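# Tie off lantern cord, then remove the box beneath

## Task

Fasten the lantern's cord so that it keeps the lantern up once the grippers release it, and only after that move the box out from beneath the lantern. The job counts only if the lantern ends up still suspended from the peg, no lower than its starting height. The lantern breaks easily: any free fall, or any clear drop below where it hangs at the start, means failure.

## Robot and tools

ROBOT. Two arms, left_arm and right_arm, each with six revolute joints, a two-finger parallel gripper and a wrist camera. The scene frame has its origin at table-top height, midway between the two nominal bases; +z points up, +x points out over the table, and left_arm sits on the +y side (arm names do not match image left/right). Calibrated base origins: left_arm (-0.015, +0.294, +0.046) m, right_arm (-0.023, -0.374, +0.003) m, both turned only slightly about z. A camera stand is fixed behind the arms.

FRAMES. Every hand position, orientation, velocity, target and wrist-camera pose an arm reports is in that arm's own base frame. Fixed cameras and the table use the scene frame. Motion offsets run along the arm's own base axes, and rotations turn about the Hand target position. The fingers point along the gripper's +z and spread along its y. end_effector_position is the point between the pads, roughly 1 cm back from the fingertips. Reported poses can be off by a few centimetres, more at long reach.

execute_actions(actions, cameras). actions is a list of actions; each action is a list of up to 15 rows, one row per 1/30 s step; if fewer rows are given the last one repeats to fill 15. Each row is one flat list of 14 numbers, each in [-1, 1]: left_arm dx, dy, dz, rx, ry, rz, opening, then right_arm in the same order. dx to rz are offsets, not poses: every row counts from that arm's Hand target as it stood when the action began, not from the previous row, so sending the same offset in a new action moves further. Scale: 1.0 = 0.6 m for dx, dy, dz and 180 degrees for rotation; rx, ry, rz form one rotation vector. opening is absolute: +1 fully open (0.094 m), -1 closed. Six zeros re-command the current Hand target; a 0 in the opening slot is a real command, so repeat the present opening to leave a gripper alone. cameras: list of names, ["all"], or []; omitted means all for an empty actions list, otherwise none. An empty actions list just reports state.

move(target, speed, blend, opening_speed, grip_force, blocking, cameras). target is one 14-number row as above, or a list of up to 15 such rows; every row is an offset from the Hand targets at the start of the move, not from the prior row. Paths are straight, ignore obstacles and the other arm, all end together, last at least 0.5 s and are cut off at 10 s. speed: top path speed in m/s, 0.002 to 2.9, default 0.25 (turning limit is twice that in rad/s); one value or one per target. blend: corner rounding in m for a list, one value or one per target; 0 means a full stop at each point. opening_speed: rate of the commanded opening per second on the -1..+1 scale, at least 0.2; use it to close gently on fragile parts. grip_force: per-pad force cap in newtons, 10 to 50, one value or one per arm; it persists, and below 50 closing is slow. blocking=false returns after about 0.5 s while the move continues. The result adds a move: line giving how it ended (done, off_target, moving, held, fault) and which limits acted (paced = pose clipped, held = steps withheld). Grippers lag their path and can overshoot speed, especially on a nearly straight arm; avoid paths close to an arm's own base, which can flip its shoulder.

wait(seconds 0 to 10, cameras): lets time pass holding the last commands; a running move continues. stop(cameras): brakes a running move. zoom_image(camera, region): enlarges part of the latest image of one of cam_head_left, cam_head_right, cam_high, cam_low, cam_left_wrist, cam_right_wrist; region [x0, y0, x1, y1] in pixels, origin top-left, at most 504 wide and high. All cameras are 672x504. read_manual(section, default "licences") returns licence texts only. finished_scene(scene): the current scene number; final.

RESULTS. Each arm shows end_effector_position (m), end_effector_quat_wxyz, Hand target (the last commanded pose after clipping, which the next offsets start from), Tool commands, Joint positions (last entry is measured finger opening in m), joint velocities (possibly reported as within noise), joint torques (include gravity, with per-unit offsets; joints 1 to 3 wrap at ±28 N m), grip_measured (opening on the -1..+1 scale, reads up to ~2.5 mm wide when empty) and grip_effort_nm (motor effort; negative means closing, not a pad force). The controller keeps orientation within 40 degrees of the measured one per step. Friction and load can leave a gripper a few cm short of its target at rest; waiting will not fix that, so send the remaining distance as a new offset. An arm blocked by something keeps pushing; command it back past where the gripper is to release the push. Squeeze jumps toward the force limit once commanded well below first contact; to release, command an opening clearly above grip_measured.

AVOID. The lantern dropping or sinking; letting go of anything still moving; fast impacts, hard pushes on fixed or heavy items; anything leaving the table; grippers, housings or wrist cameras meeting each other (the clearance check does not cover them), and either gripper closing on the other's fingers; strain on wrist camera cables. Motors heat when holding loads, stretched out or pushing: MOTOR HOT appears at 75 °C, at 90 °C the arm folds and stays idle, at 100 °C it goes limp. A loose object may occasionally be nudged by an outside push.

Each tool is called after "Emit:" as name([rows], argument=value, ...), one row to a line, values as JSON.

## Session

I'll start by looking at the scene.

Emit:
execute_actions(actions=[])

Scene clock: 0.00 s.
left_arm: end_effector_position=(+0.3067, -0.1536, +0.3457) grip_measured=+1.000 grip_effort_nm=n/a end_effector_quat_wxyz=(+0.660, +0.103, +0.743, -0.053) | right_arm: end_effector_position=(+0.3810, +0.0271, +0.4651) grip_measured=+1.000 grip_effort_nm=n/a end_effector_quat_wxyz=(+0.747, +0.017, +0.659, +0.086)
Joint positions: left_arm=[-0.723 0.912 0.874 -0.104 -0.501 -0.01 0.094] | right_arm=[0.051 1.076 1.165 0.042 -0.038 0.145 0.094]
Joint velocities: within noise
Joint torques (N m): no reading
Heat: left arm: 28 °C; right arm: 26 °C.
Hand target: left_arm +0.3053, -0.1521, +0.3501; +0.662, +0.101, +0.740, -0.054 | right_arm +0.3779, +0.0270, +0.4708; +0.751, +0.016, +0.655, +0.086
Tool commands: left_gripper/opening=+1.0 right_gripper/opening=+1.0

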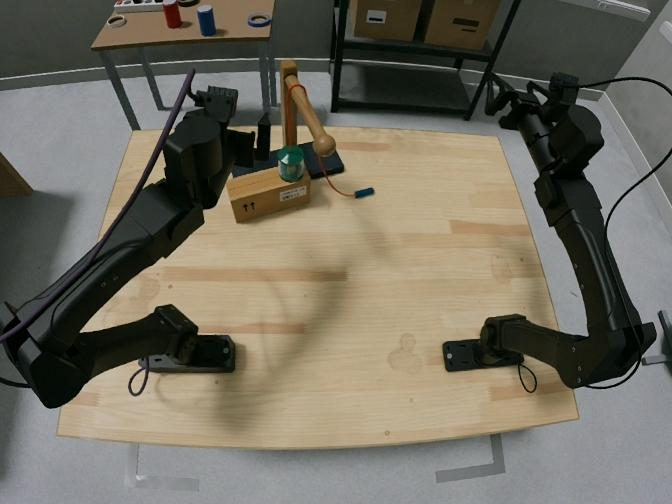

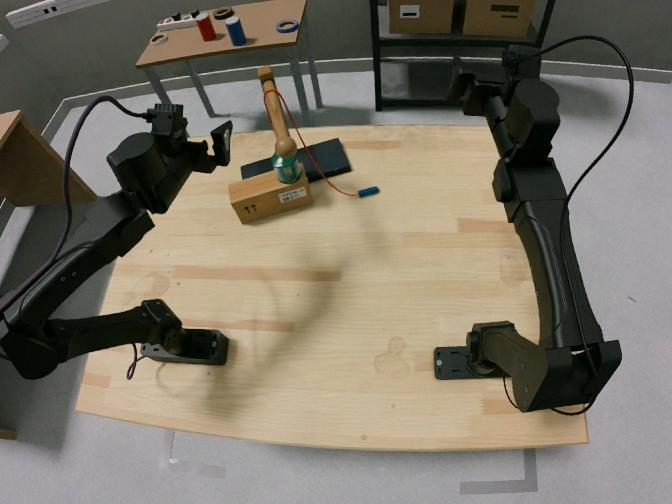

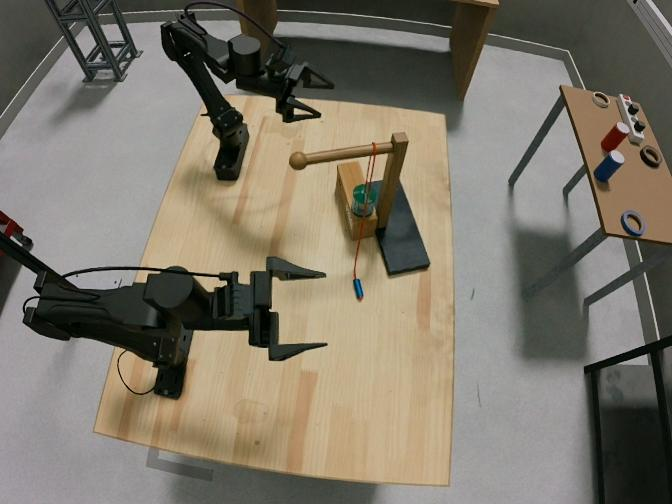

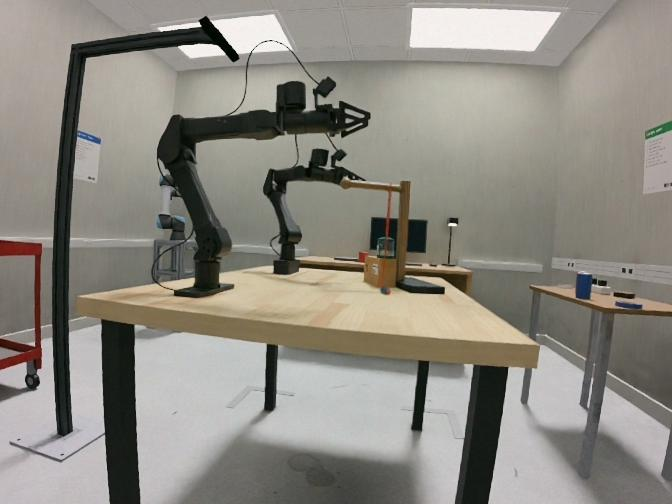

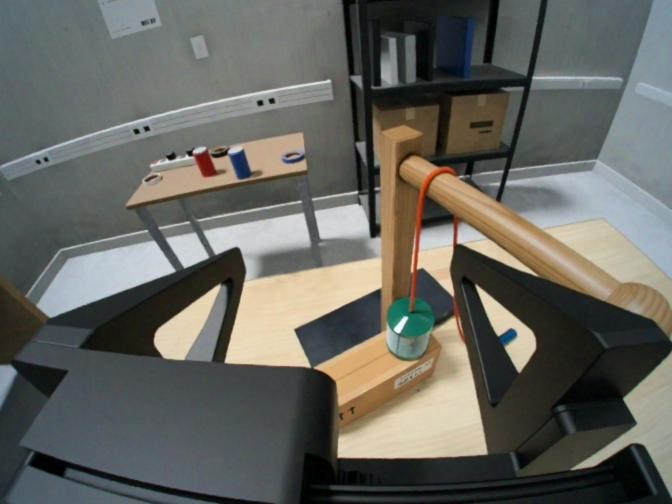

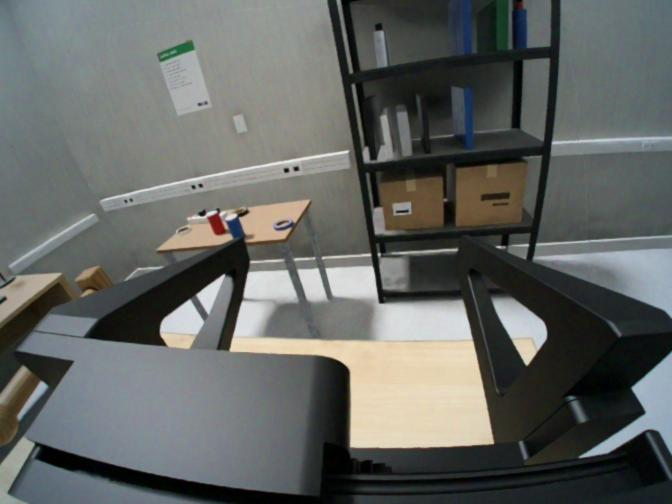

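Emit:
zoom_image(camera="cam_head_left", region=[210, 40, 410, 240])

Emit:
zoom_image(camera="cam_high", region=[270, 120, 470, 320])

Emit:
zoom_image(camera="cam_low", region=[320, 160, 470, 310])

Emit:
zoom_image(camera="cam_left_wrist", region=[280, 110, 672, 430])

Emit:
zoom_image(camera="cam_head_right", region=[210, 50, 410, 240])

Scaled by 2.520 from the camera's 672x504 image, which has a finer 960x720 frame.

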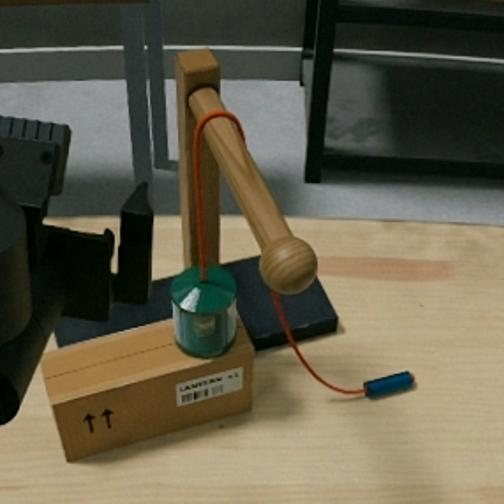

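Scaled by 2.520 from the camera's 672x504 image, which has a finer 960x720 frame.

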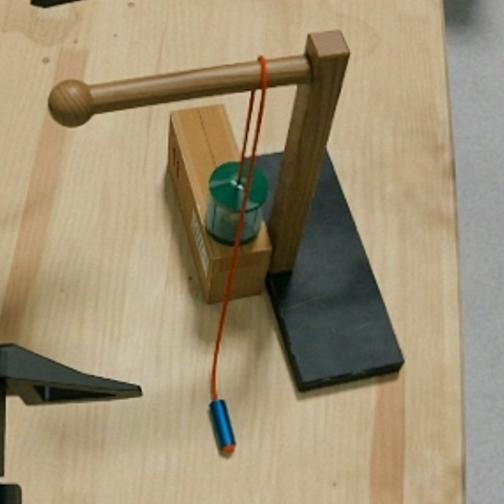

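Scaled by 3.360 from the camera's 672x504 image, which has a finer 960x720 frame.

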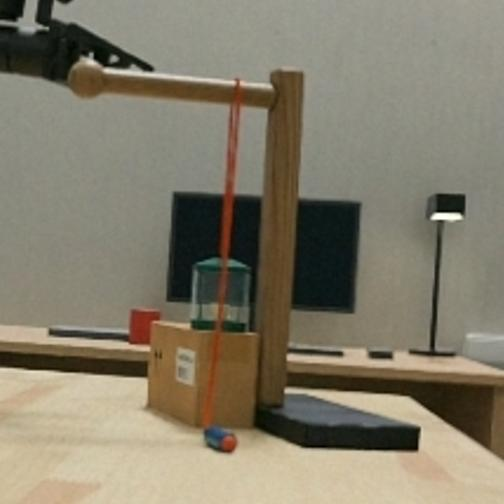

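Scaled by 1.286 from the camera's 672x504 image, which has a finer 960x720 frame.

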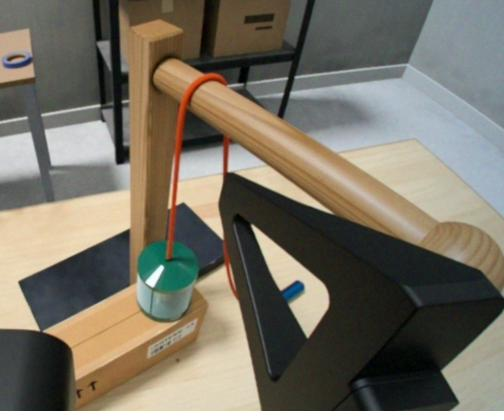

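Scaled by 2.520 from the camera's 672x504 image, which has a finer 960x720 frame.

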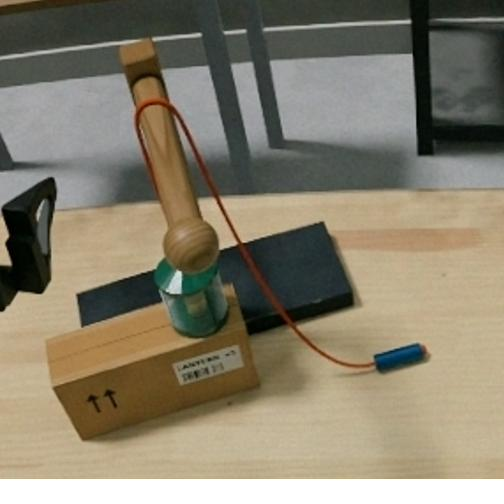

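Emit:
zoom_image(camera="cam_left_wrist", region=[200, 200, 500, 425])

Emit:
zoom_image(camera="cam_left_wrist", region=[370, 100, 670, 325])

Scaled by 1.680 from the camera's 672x504 image, which has a finer 960x720 frame.

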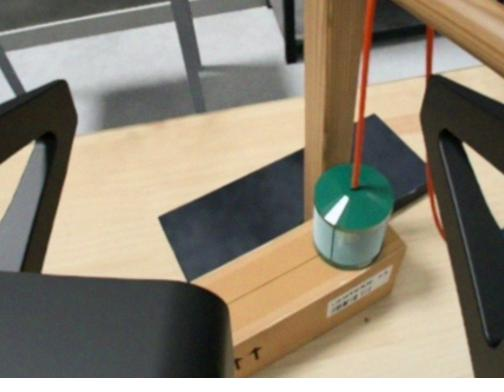

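Scaled by 1.680 from the camera's 672x504 image, which has a finer 960x720 frame.

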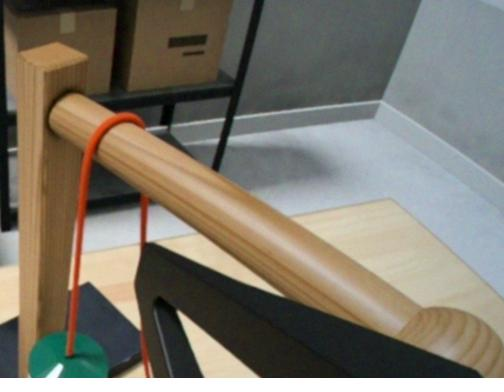

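Emit:
move(target=[0, 0, 0, 0, 0, 0, 1, -0.13, -0.045, -0.085, 0, 0, 0.194, 1], speed=0.2, cameras=["cam_right_wrist", "cam_high"])

Scene clock: 172.17 s.
left_arm: end_effector_position=(+0.3067, -0.1536, +0.3457) grip_measured=+1.000 grip_effort_nm=0.01 end_effector_quat_wxyz=(+0.660, +0.103, +0.743, -0.053) | right_arm: end_effector_position=(+0.2989, +0.0023, +0.4237) grip_measured=+1.000 grip_effort_nm=0.01 end_effector_quat_wxyz=(+0.691, -0.184, +0.628, +0.306)
Joint positions: left_arm=[-0.723 0.912 0.874 -0.104 -0.501 -0.01 0.094] | right_arm=[-0.612 1.034 0.864 0.687 -1.278 0.63 0.094]
Joint torques (N m): left_arm=[0.05 -1.88 7.6 2.05 -0.07 -0.04] | right_arm=[-0.49 -1.59 6.67 1.21 0.33 0.03]
Heat: left arm: 38 °C; right arm: 36 °C.
Hand target: left_arm +0.3053, -0.1521, +0.3501; +0.662, +0.101, +0.740, -0.054 | right_arm +0.2999, +0.0001, +0.4198; +0.691, -0.181, +0.629, +0.307
Off the commanded pose: left_arm 0.005 m, 0 deg | right_arm 0.005 m, 0 deg.
move: done
Images, in order (width x height): cam_high 672x504, cam_right_wrist 672x504.

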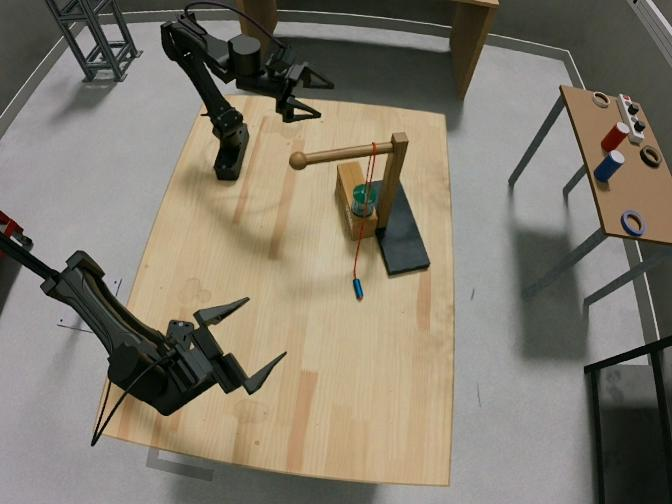

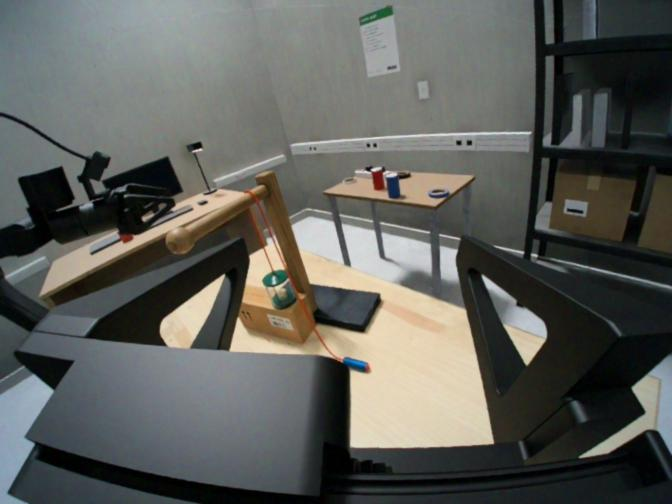

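Emit:
zoom_image(camera="cam_right_wrist", region=[150, 160, 390, 380])

Scaled by 2.100 from the camera's 672x504 image, which has a finer 960x720 frame.

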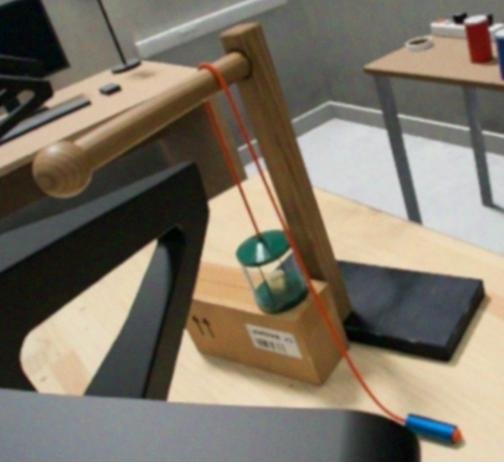

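Emit:
move([
  [-0.142, -0.03, -0.117, 0.0037, 0.0245, -0.0887, 1, 0, 0, 0, 0, 0, 0, 1],
  [-0.109, -0.197, -0.350, 0.0074, 0.0491, -0.1773, 1, 0, 0, 0, 0, 0, 0, 1],
  [-0.092, -0.280, -0.4335, 0.0074, 0.0491, -0.1773, 1, 0, 0, 0, 0, 0, 0, 1],
], speed=0.2, blend=[0.03, 0.03, 0], cameras=["cam_left_wrist", "cam_right_wrist", "cam_high", "cam_low"])

Scene clock: 324.40 s.
left_arm: end_effector_position=(+0.2464, -0.3140, +0.0855) grip_measured=+1.000 grip_effort_nm=0.00 end_effector_quat_wxyz=(+0.555, +0.308, +0.738, -0.229) | right_arm: end_effector_position=(+0.2987, +0.0024, +0.4240) grip_measured=+1.000 grip_effort_nm=0.01 end_effector_quat_wxyz=(+0.691, -0.185, +0.628, +0.306)
Joint positions: left_arm=[-0.999 1.674 0.329 1.056 -0.203 -0.055 0.094] | right_arm=[-0.612 1.034 0.864 0.691 -1.278 0.633 0.094]
Joint torques (N m): left_arm=[-0.35 -3.99 6.16 2.39 -0.1 -0.04] | right_arm=[-0.49 -1.58 6.64 1.22 0.33 0.03]
Heat: left arm: 40 °C; right arm: 33 °C.
Hand target: left_arm +0.2500, -0.3202, +0.0898; +0.562, +0.304, +0.733, -0.233 | right_arm +0.2999, +0.0001, +0.4198; +0.691, -0.181, +0.629, +0.307
Off the commanded pose: left_arm 0.008 m, 1 deg | right_arm 0.005 m, 0 deg.
move: done
Images, in order (width x height): cam_high 672x504, cam_low 672x504, cam_left_wrist 672x504, cam_right_wrist 672x504.

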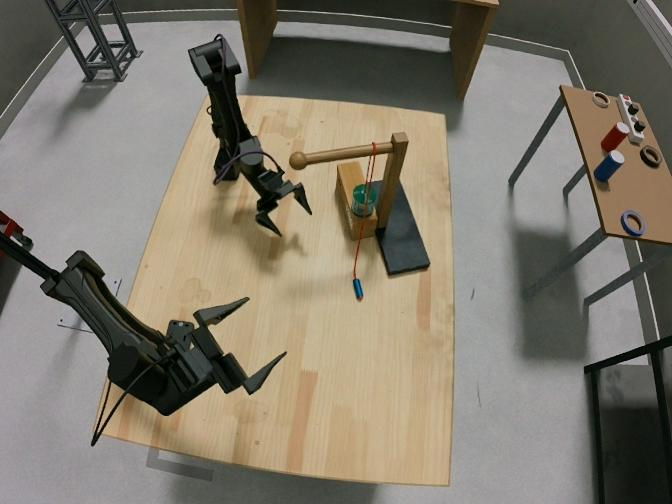

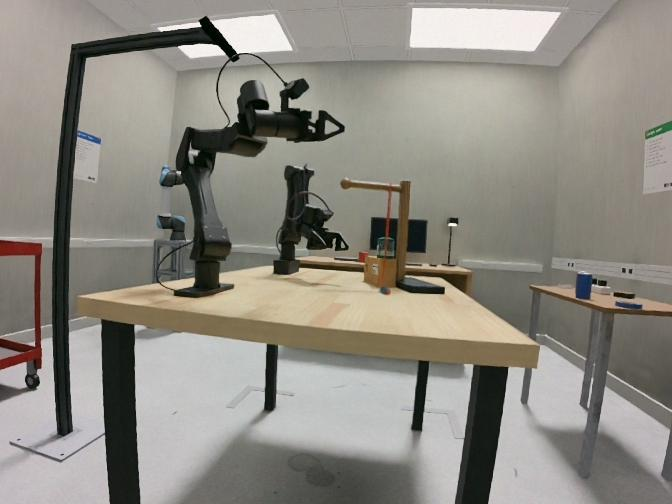

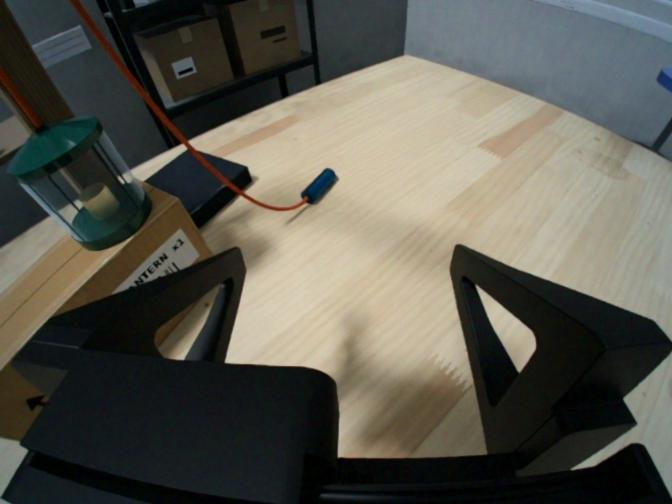

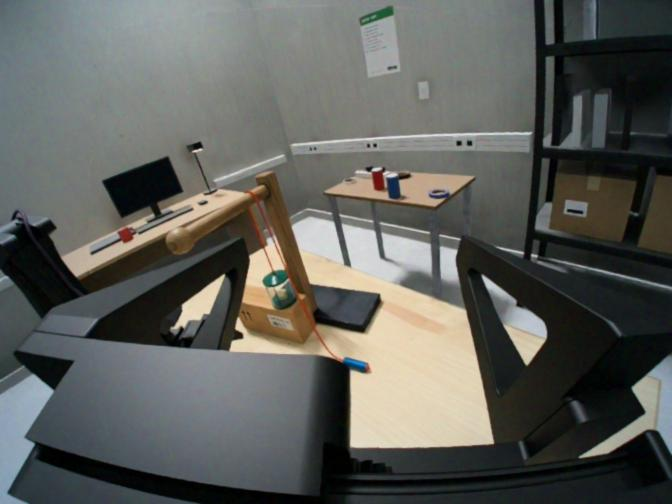

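Emit:
zoom_image(camera="cam_left_wrist", region=[180, 130, 380, 280])

Emit:
zoom_image(camera="cam_left_wrist", region=[0, 0, 270, 260])

Scaled by 2.520 from the camera's 672x504 image, which has a finer 960x720 frame.

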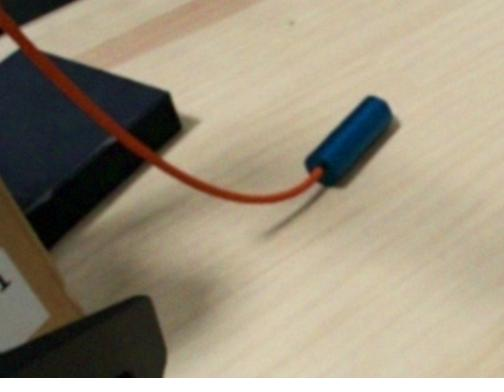

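Scaled by 1.867 from the camera's 672x504 image, which has a finer 960x720 frame.

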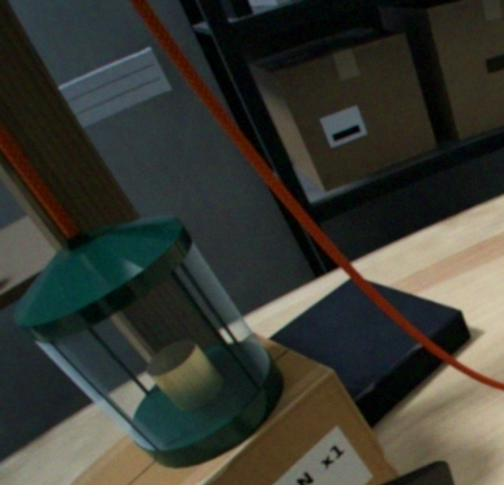

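Emit:
move([
  [0, 0, 0, 0, 0, 0, 1, 0.133, 0.167, -0.2, 0.089, 0.2776, -0.1868, 1],
  [0, 0, 0, 0, 0, 0, 1, 0.267, 0.383, -0.55, 0.1779, 0.5552, -0.3736, 1],
], speed=0.3, blend=[0.04, 0], cameras=["cam_left_wrist", "cam_right_wrist", "cam_high"])

Scene clock: 741.73 s.
left_arm: end_effector_position=(+0.2465, -0.3140, +0.0857) grip_measured=+1.000 grip_effort_nm=0.01 end_effector_quat_wxyz=(+0.555, +0.308, +0.738, -0.229) | right_arm: end_effector_position=(+0.4614, +0.2291, +0.0988) grip_measured=+1.000 grip_effort_nm=0.01 end_effector_quat_wxyz=(+0.068, +0.590, +0.799, +0.098)
Joint positions: left_arm=[-0.999 1.674 0.329 1.057 -0.203 -0.055 0.094] | right_arm=[0.471 2.359 2.269 -1.244 0.035 1.739 0.094]
Joint torques (N m): left_arm=[-0.31 -3.97 6.16 2.39 -0.11 -0.05] | right_arm=[0.24 -10.85 9.62 0.38 0.06 0.04]
Heat: left arm: 39 °C; right arm: 32 °C.
Hand target: left_arm +0.2500, -0.3202, +0.0898; +0.562, +0.304, +0.733, -0.233 | right_arm +0.4602, +0.2298, +0.0898; +0.062, +0.592, +0.799, +0.085
Off the commanded pose: left_arm 0.008 m, 1 deg | right_arm 0.009 m, 2 deg.
move: done
Images, in order (width x height): cam_high 672x504, cam_left_wrist 672x504, cam_right_wrist 672x504.

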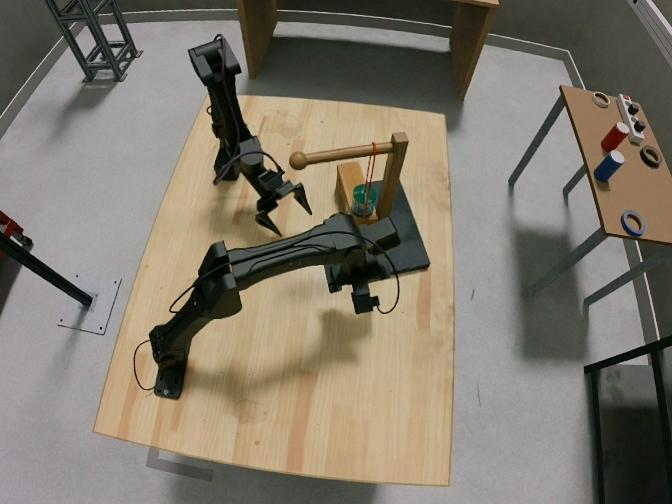

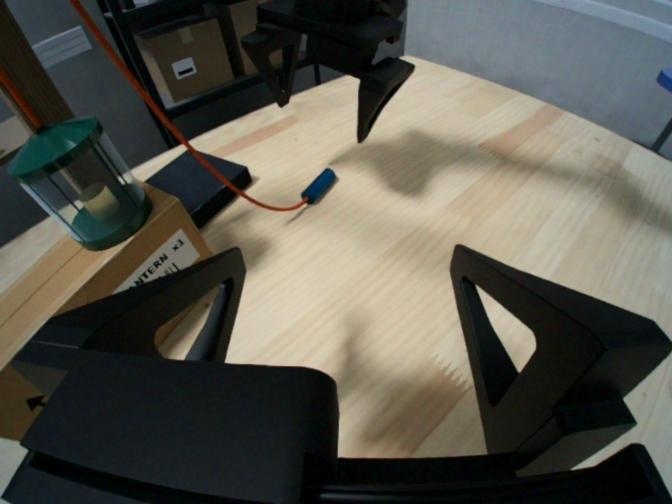

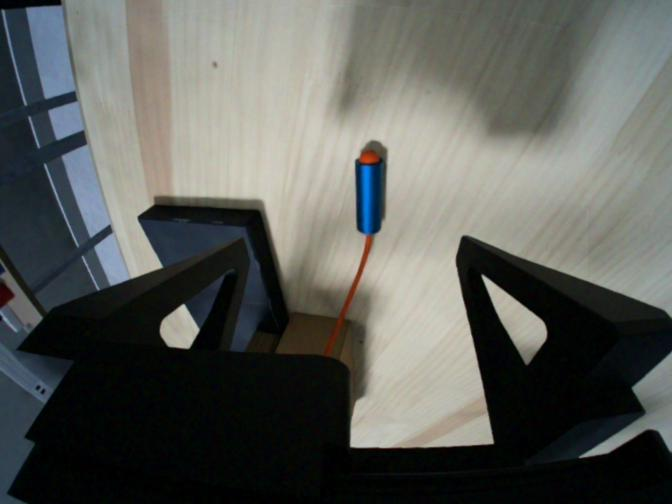

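Emit:
move(target=[0, 0, 0, 0, 0, 0, 1, -0.0063, 0.0222, -0.0942, 0, 0, 0, 1], speed=0.12, cameras=["cam_left_wrist", "cam_right_wrist"])

Scene clock: 768.53 s.
left_arm: end_effector_position=(+0.2465, -0.3140, +0.0857) grip_measured=+1.000 grip_effort_nm=0.00 end_effector_quat_wxyz=(+0.555, +0.308, +0.738, -0.229) | right_arm: end_effector_position=(+0.4583, +0.2435, +0.0472) grip_measured=+1.000 grip_effort_nm=0.01 end_effector_quat_wxyz=(+0.064, +0.590, +0.799, +0.097)
Joint positions: left_arm=[-0.999 1.674 0.329 1.057 -0.203 -0.055 0.094] | right_arm=[0.498 2.373 2.089 -1.056 0.035 1.766 0.094]
Joint torques (N m): left_arm=[-0.31 -4.01 6.15 2.39 -0.09 -0.06] | right_arm=[0.4 -11.71 6.72 0.64 0.11 0.05]
Heat: left arm: 39 °C; right arm: 35 °C.
Hand target: left_arm +0.2500, -0.3202, +0.0898; +0.562, +0.304, +0.733, -0.233 | right_arm +0.4564, +0.2431, +0.0332; +0.062, +0.592, +0.799, +0.084
Off the commanded pose: left_arm 0.008 m, 1 deg | right_arm 0.014 m, 1 deg.
move: off_target (right_arm)
Images, in order (width x height): cam_left_wrist 672x504, cam_right_wrist 672x504.

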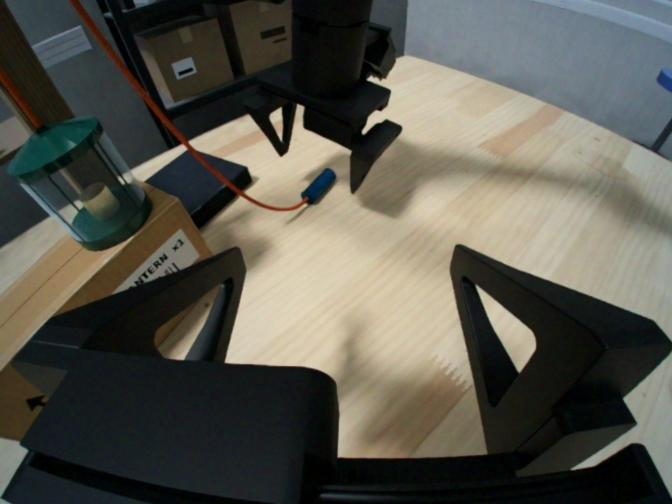

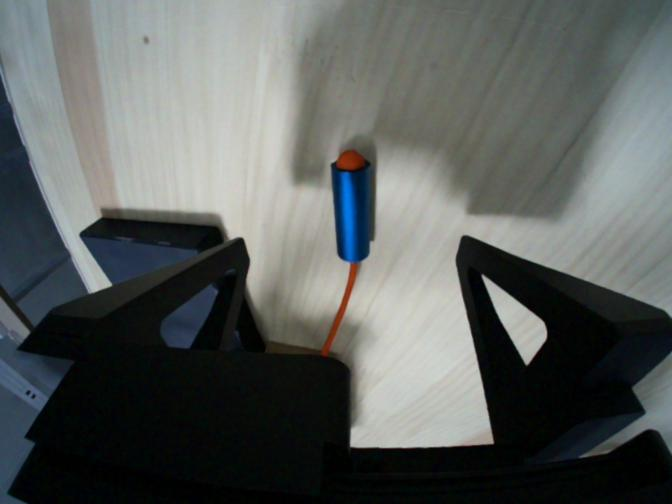

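Emit:
move(target=[0, 0, 0, 0, 0, 0, 1, 0.0127, 0.0043, -0.029, -0.0140, 0.0452, 0, -0.149], speed=0.1, cameras=["cam_left_wrist", "cam_right_wrist"])

Scene clock: 796.63 s.
left_arm: end_effector_position=(+0.2465, -0.3140, +0.0857) grip_measured=+1.000 grip_effort_nm=0.00 end_effector_quat_wxyz=(+0.555, +0.308, +0.738, -0.229) | right_arm: end_effector_position=(+0.4645, +0.2514, +0.0260) grip_measured=-0.147 grip_effort_nm=-0.07 end_effector_quat_wxyz=(+0.024, +0.592, +0.804, +0.039)
Joint positions: left_arm=[-0.999 1.674 0.329 1.057 -0.203 -0.055 0.094] | right_arm=[0.498 2.679 2.594 -1.394 0.01 1.766 0.04]
Joint torques (N m): left_arm=[-0.38 -3.95 6.13 2.38 -0.12 -0.04] | right_arm=[-0.79 -12.34 9.36 0.06 0.06 -0.06]
Heat: left arm: 39 °C; right arm: 33 °C.
Hand target: left_arm +0.2500, -0.3202, +0.0898; +0.562, +0.304, +0.733, -0.233 | right_arm +0.4640, +0.2457, +0.0158; +0.018, +0.595, +0.803, +0.025
Off the commanded pose: left_arm 0.008 m, 1 deg | right_arm 0.012 m, 2 deg.
move: off_target (right_arm)
Images, in order (width x height): cam_left_wrist 672x504, cam_right_wrist 672x504.

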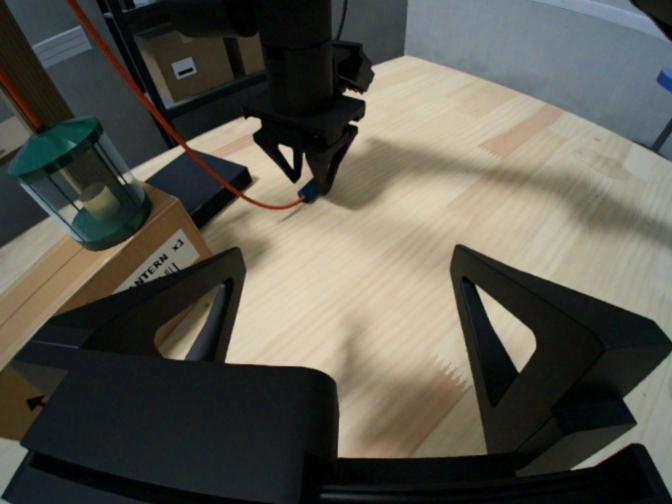

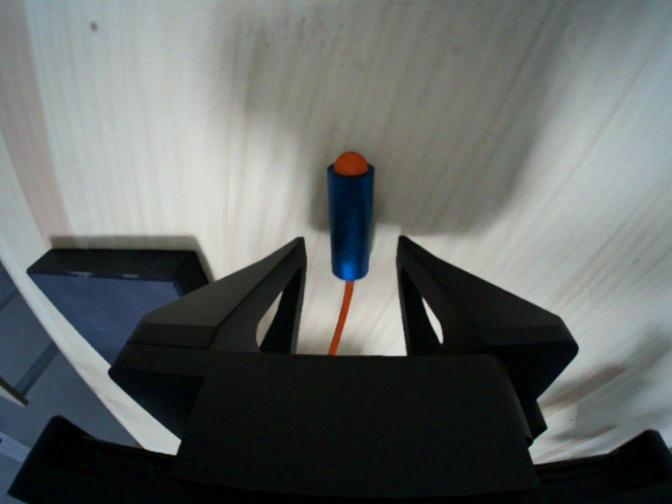

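Emit:
execute_actions(actions=[], cameras=["cam_right_wrist", "cam_left_wrist", "cam_high"])

Scene clock: 837.50 s.
left_arm: end_effector_position=(+0.2465, -0.3140, +0.0857) grip_measured=+1.000 grip_effort_nm=0.00 end_effector_quat_wxyz=(+0.555, +0.308, +0.738, -0.229) | right_arm: end_effector_position=(+0.4644, +0.2514, +0.0260) grip_measured=-0.147 grip_effort_nm=-0.07 end_effector_quat_wxyz=(+0.024, +0.592, +0.804, +0.039)
Joint positions: left_arm=[-0.999 1.674 0.329 1.057 -0.203 -0.055 0.094] | right_arm=[0.498 2.679 2.594 -1.395 0.01 1.766 0.04]
Joint velocities: within noise
Joint torques (N m): left_arm=[-0.36 -3.97 6.15 2.4 -0.11 -0.04] | right_arm=[-0.66 -12.3 9.39 0.05 0.03 -0.07]
Heat: left arm: 39 °C; right arm: 40 °C.
Hand target: left_arm +0.2500, -0.3202, +0.0898; +0.562, +0.304, +0.733, -0.233 | right_arm +0.4640, +0.2457, +0.0158; +0.018, +0.595, +0.803, +0.025
Tool commands: left_gripper/opening=+1.0 right_gripper/opening=-0.149
Off the commanded pose: left_arm 0.008 m, 1 deg | right_arm 0.012 m, 2 deg.
Images, in order (width x height): cam_high 672x504, cam_left_wrist 672x504, cam_right_wrist 672x504.

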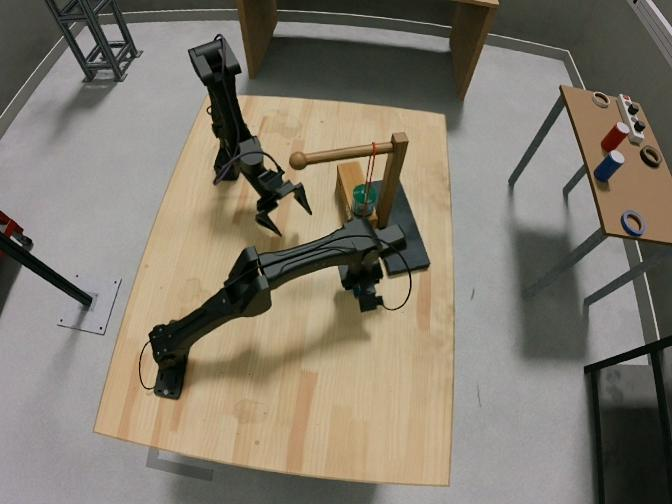

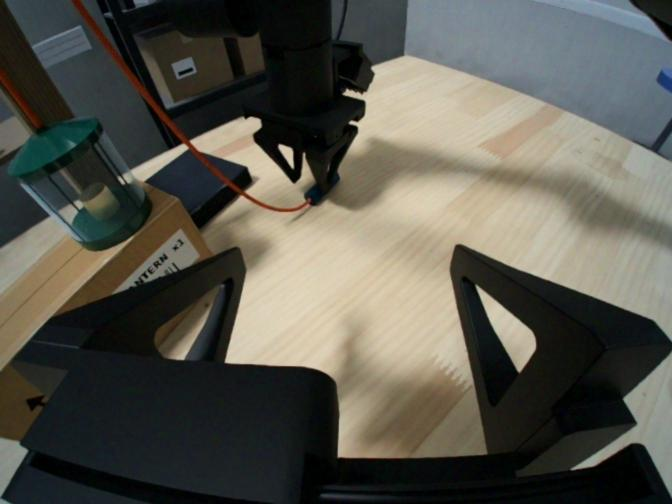

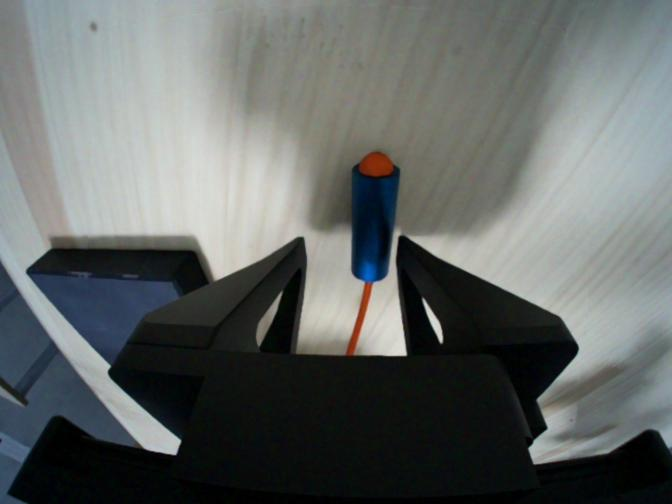

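Emit:
zoom_image(camera="cam_right_wrist", region=[240, 120, 500, 315])

Emit:
zoom_image(camera="cam_left_wrist", region=[230, 80, 430, 230])

Scaled by 1.938 from the camera's 672x504 image, which has a finer 960x720 frame.

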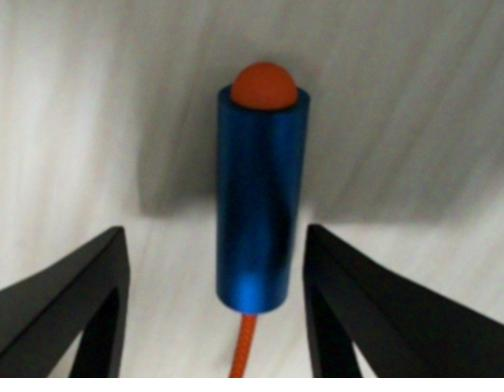

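Scaled by 2.520 from the camera's 672x504 image, which has a finer 960x720 frame.

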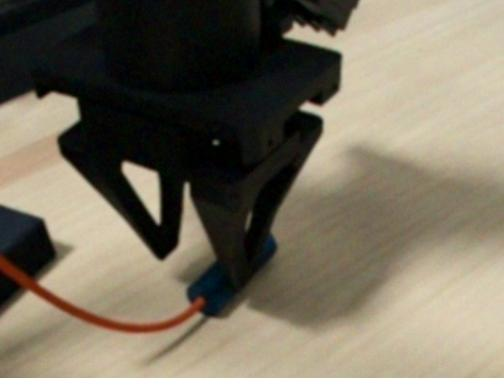

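Emit:
move(target=[0,0,0,0,0,0,1, -0.019,-0.006,0,0,0,0,-0.149], speed=0.06, cameras=["cam_right_wrist"])

Scene clock: 877.43 s.
left_arm: end_effector_position=(+0.2465, -0.3140, +0.0857) grip_measured=+1.000 grip_effort_nm=0.00 end_effector_quat_wxyz=(+0.555, +0.308, +0.738, -0.229) | right_arm: end_effector_position=(+0.4531, +0.2459, +0.0117) grip_measured=-0.148 grip_effort_nm=-0.02 end_effector_quat_wxyz=(+0.015, +0.593, +0.805, +0.025)
Joint positions: left_arm=[-0.999 1.674 0.329 1.057 -0.203 -0.055 0.094] | right_arm=[0.498 2.624 2.434 -1.323 0.007 1.766 0.04]
Joint torques (N m): left_arm=[-0.34 -3.97 6.11 2.4 -0.11 -0.04] | right_arm=[-0.39 -16.85 4.9 0.26 0.08 0.01]
Heat: left arm: 39 °C; right arm: 43 °C.
Hand target: left_arm +0.2500, -0.3202, +0.0898; +0.562, +0.304, +0.733, -0.233 | right_arm +0.4525, +0.2421, +0.0159; +0.018, +0.595, +0.803, +0.025
Off the commanded pose: left_arm 0.008 m, 1 deg | right_arm 0.006 m, 0 deg.
move: done
Images, in order (width x height): cam_right_wrist 672x504.

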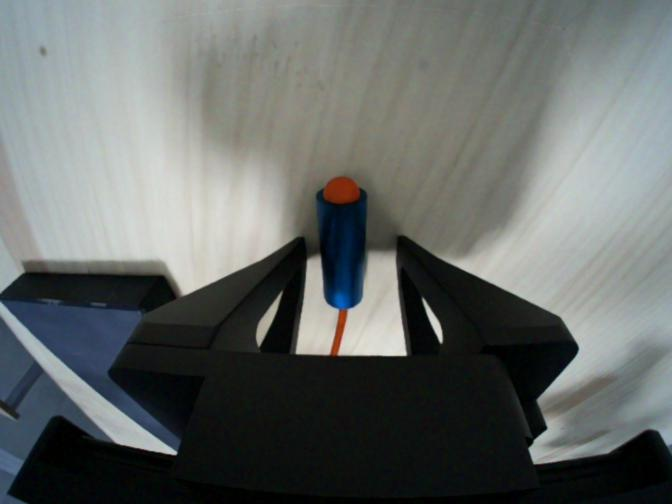

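Emit:
move(target=[0,0,0,0,0,0,1, 0.0035,0.009,-0.0035,0,0,0,-0.149], speed=0.05, cameras=["cam_right_wrist"])

Scene clock: 896.83 s.
left_arm: end_effector_position=(+0.2465, -0.3140, +0.0857) grip_measured=+1.000 grip_effort_nm=0.00 end_effector_quat_wxyz=(+0.555, +0.308, +0.738, -0.229) | right_arm: end_effector_position=(+0.4538, +0.2463, +0.0129) grip_measured=-0.148 grip_effort_nm=-0.02 end_effector_quat_wxyz=(+0.016, +0.593, +0.805, +0.026)
Joint positions: left_arm=[-0.999 1.674 0.329 1.057 -0.203 -0.055 0.094] | right_arm=[0.498 2.624 2.439 -1.324 0.007 1.768 0.04]
Joint torques (N m): left_arm=[-0.31 -4.01 6.13 2.38 -0.11 -0.04] | right_arm=[0.2 -13.98 9.28 0.07 0.09 0.07]
Heat: left arm: 39 °C; right arm: 49 °C.
Hand target: left_arm +0.2500, -0.3202, +0.0898; +0.562, +0.304, +0.733, -0.233 | right_arm +0.4547, +0.2475, +0.0138; +0.018, +0.595, +0.803, +0.025
Off the commanded pose: left_arm 0.008 m, 1 deg | right_arm 0.002 m, 0 deg.
move: done
Images, in order (width x height): cam_right_wrist 672x504.

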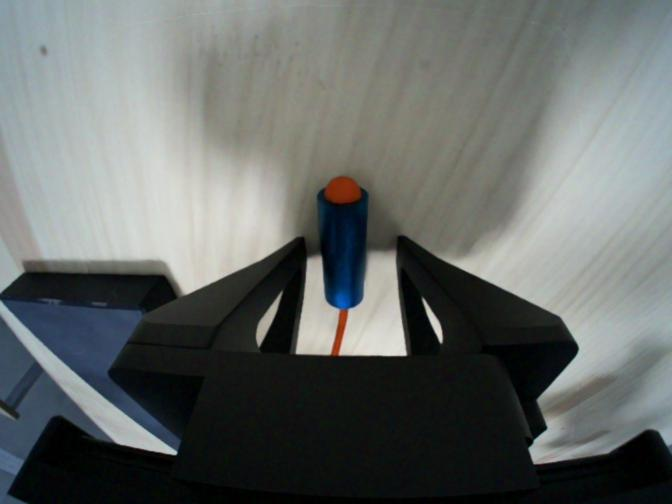

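Emit:
move(target=[0,0,0,0,0,0,1, 0.002,0.008,-0.009,0,0,0,-0.149], speed=0.05)

Scene clock: 910.70 s.
left_arm: end_effector_position=(+0.2465, -0.3140, +0.0857) grip_measured=+1.000 grip_effort_nm=0.01 end_effector_quat_wxyz=(+0.555, +0.308, +0.738, -0.229) | right_arm: end_effector_position=(+0.4580, +0.2508, +0.0196) grip_measured=-0.148 grip_effort_nm=-0.02 end_effector_quat_wxyz=(+0.021, +0.594, +0.803, +0.037)
Joint positions: left_arm=[-0.999 1.674 0.329 1.057 -0.203 -0.055 0.094] | right_arm=[0.502 2.624 2.464 -1.324 0.007 1.775 0.04]
Joint torques (N m): left_arm=[-0.34 -3.95 6.2 2.4 -0.11 -0.06] | right_arm=[0.47 -11.9 9.44 0.11 0.09 0.1]
Heat: left arm: 39 °C; right arm: 49 °C.
Hand target: left_arm +0.2500, -0.3202, +0.0898; +0.562, +0.304, +0.733, -0.233 | right_arm +0.4558, +0.2524, +0.0083; +0.018, +0.595, +0.803, +0.025
Off the commanded pose: left_arm 0.008 m, 1 deg | right_arm 0.011 m, 2 deg.
move: off_target (right_arm)

Emit:
move(target=[0,0,0,0,0,0,1, 0,0,-0.012,0,0,0,-0.149], speed=0.03)

Scene clock: 919.80 s.
left_arm: end_effector_position=(+0.2465, -0.3140, +0.0857) grip_measured=+1.000 grip_effort_nm=0.01 end_effector_quat_wxyz=(+0.555, +0.308, +0.738, -0.229) | right_arm: end_effector_position=(+0.4596, +0.2518, +0.0197) grip_measured=-0.148 grip_effort_nm=-0.03 end_effector_quat_wxyz=(+0.023, +0.594, +0.803, +0.041)
Joint positions: left_arm=[-0.999 1.674 0.329 1.057 -0.203 -0.055 0.094] | right_arm=[0.502 2.624 2.464 -1.317 0.007 1.775 0.04]
Joint torques (N m): left_arm=[-0.32 -4 6.16 2.37 -0.11 -0.05] | right_arm=[0.5 -12.11 6.39 0.32 0.08 0.08]
Heat: left arm: 39 °C; right arm: 48 °C.
Hand target: left_arm +0.2500, -0.3202, +0.0898; +0.562, +0.304, +0.733, -0.233 | right_arm +0.4558, +0.2524, +0.0011; +0.018, +0.595, +0.803, +0.025
Off the commanded pose: left_arm 0.008 m, 1 deg | right_arm 0.019 m, 2 deg.
move: off_target (right_arm)

Emit:
move(target=[0,0,0,0,0,0,1, -0.004,0,-0.012,0,0,0,-0.149], speed=0.03)

Scene clock: 932.70 s.
left_arm: end_effector_position=(+0.2465, -0.3140, +0.0857) grip_measured=+1.000 grip_effort_nm=0.00 end_effector_quat_wxyz=(+0.555, +0.308, +0.738, -0.229) | right_arm: end_effector_position=(+0.4582, +0.2510, +0.0114) grip_measured=-0.148 grip_effort_nm=-0.02 end_effector_quat_wxyz=(+0.021, +0.595, +0.803, +0.037)
Joint positions: left_arm=[-0.999 1.674 0.329 1.057 -0.203 -0.055 0.094] | right_arm=[0.502 2.624 2.431 -1.293 0.007 1.777 0.04]
Joint torques (N m): left_arm=[-0.39 -3.96 6.09 2.37 -0.11 -0.05] | right_arm=[0.69 -13.44 4.15 0.52 0.1 0.08]
Heat: left arm: 39 °C; right arm: 47 °C.
Hand target: left_arm +0.2500, -0.3202, +0.0898; +0.562, +0.304, +0.733, -0.233 | right_arm +0.4535, +0.2524, -0.0060; +0.018, +0.595, +0.803, +0.025
Off the commanded pose: left_arm 0.008 m, 1 deg | right_arm 0.018 m, 1 deg.
move: off_target (right_arm)

Emit:
move(target=[0,0,0,0,0,0,1, -0.004,0,-0.006,0,0,0,-0.149], speed=0.03, cameras=["cam_right_wrist"])

Scene clock: 942.80 s.
left_arm: end_effector_position=(+0.2465, -0.3140, +0.0857) grip_measured=+1.000 grip_effort_nm=0.01 end_effector_quat_wxyz=(+0.555, +0.308, +0.738, -0.229) | right_arm: end_effector_position=(+0.4578, +0.2512, +0.0110) grip_measured=-0.148 grip_effort_nm=-0.02 end_effector_quat_wxyz=(+0.023, +0.595, +0.802, +0.041)
Joint positions: left_arm=[-0.999 1.674 0.329 1.057 -0.203 -0.055 0.094] | right_arm=[0.502 2.605 2.393 -1.265 0.007 1.779 0.04]
Joint torques (N m): left_arm=[-0.39 -4.01 6.16 2.37 -0.11 -0.06] | right_arm=[0.91 -13.07 3.6 0.55 0.11 0.09]
Heat: left arm: 39 °C; right arm: 47 °C.
Hand target: left_arm +0.2500, -0.3202, +0.0898; +0.562, +0.304, +0.733, -0.233 | right_arm +0.4511, +0.2523, -0.0096; +0.018, +0.595, +0.803, +0.025
Off the commanded pose: left_arm 0.008 m, 1 deg | right_arm 0.022 m, 2 deg.
move: off_target (right_arm)
Images, in order (width x height): cam_right_wrist 672x504.

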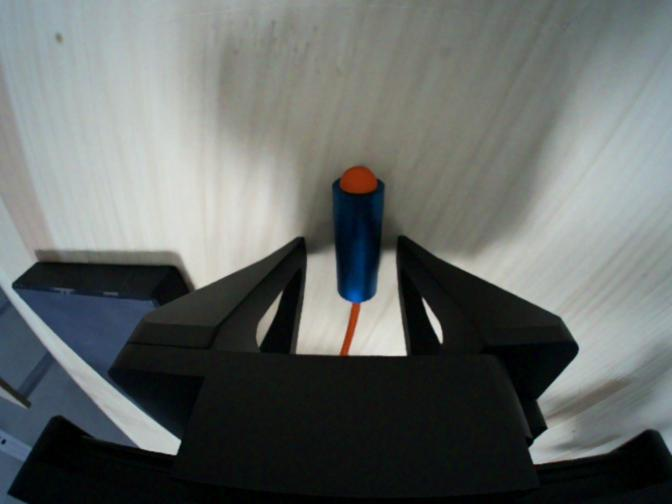

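Emit:
move(target=[0,0,0,0,0,0,1, 0,0,0,0,0,0,-0.75], speed=0.03, grip_force=[50, 32], opening_speed=0.3, cameras=["cam_right_wrist", "cam_left_wrist"])

Scene clock: 965.93 s.
left_arm: end_effector_position=(+0.2465, -0.3140, +0.0857) grip_measured=+1.000 grip_effort_nm=0.01 end_effector_quat_wxyz=(+0.555, +0.308, +0.738, -0.229) | right_arm: end_effector_position=(+0.4487, +0.2484, +0.0097) grip_measured=-0.639 grip_effort_nm=-0.69 end_effector_quat_wxyz=(+0.015, +0.595, +0.804, +0.024)
Joint positions: left_arm=[-0.999 1.674 0.329 1.057 -0.203 -0.055 0.094] | right_arm=[0.506 2.603 2.386 -1.297 0.007 1.78 0.017]
Joint torques (N m): left_arm=[-0.35 -3.99 6.13 2.39 -0.11 -0.06] | right_arm=[0.55 -12.88 3.9 0.81 0.09 0.06]
Heat: left arm: 39 °C; right arm: 46 °C.
Hand target: left_arm +0.2500, -0.3202, +0.0898; +0.562, +0.304, +0.733, -0.233 | right_arm +0.4510, +0.2524, -0.0096; +0.018, +0.595, +0.803, +0.025
Off the commanded pose: left_arm 0.008 m, 1 deg | right_arm 0.020 m, 0 deg.
grip_force (N): 50, 32
move: off_target (right_arm)
Images, in order (width x height): cam_left_wrist 672x504, cam_right_wrist 672x504.

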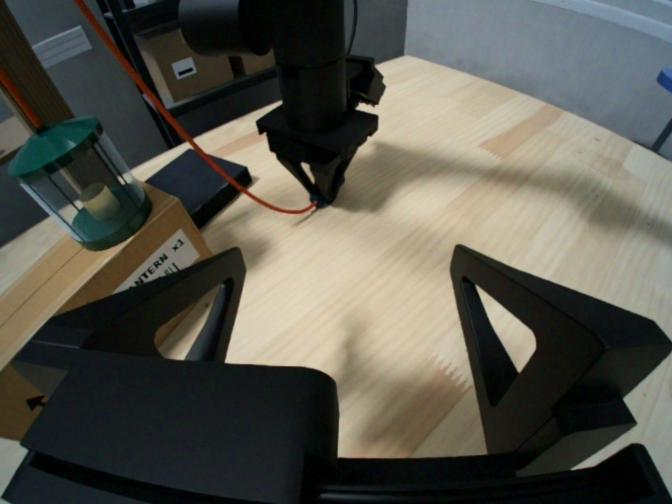

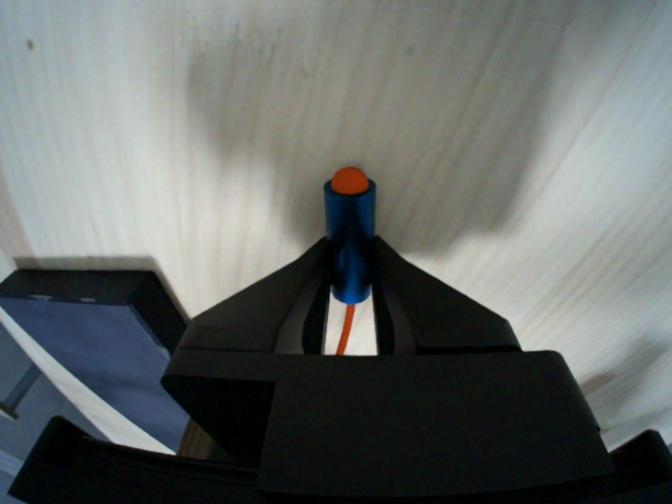

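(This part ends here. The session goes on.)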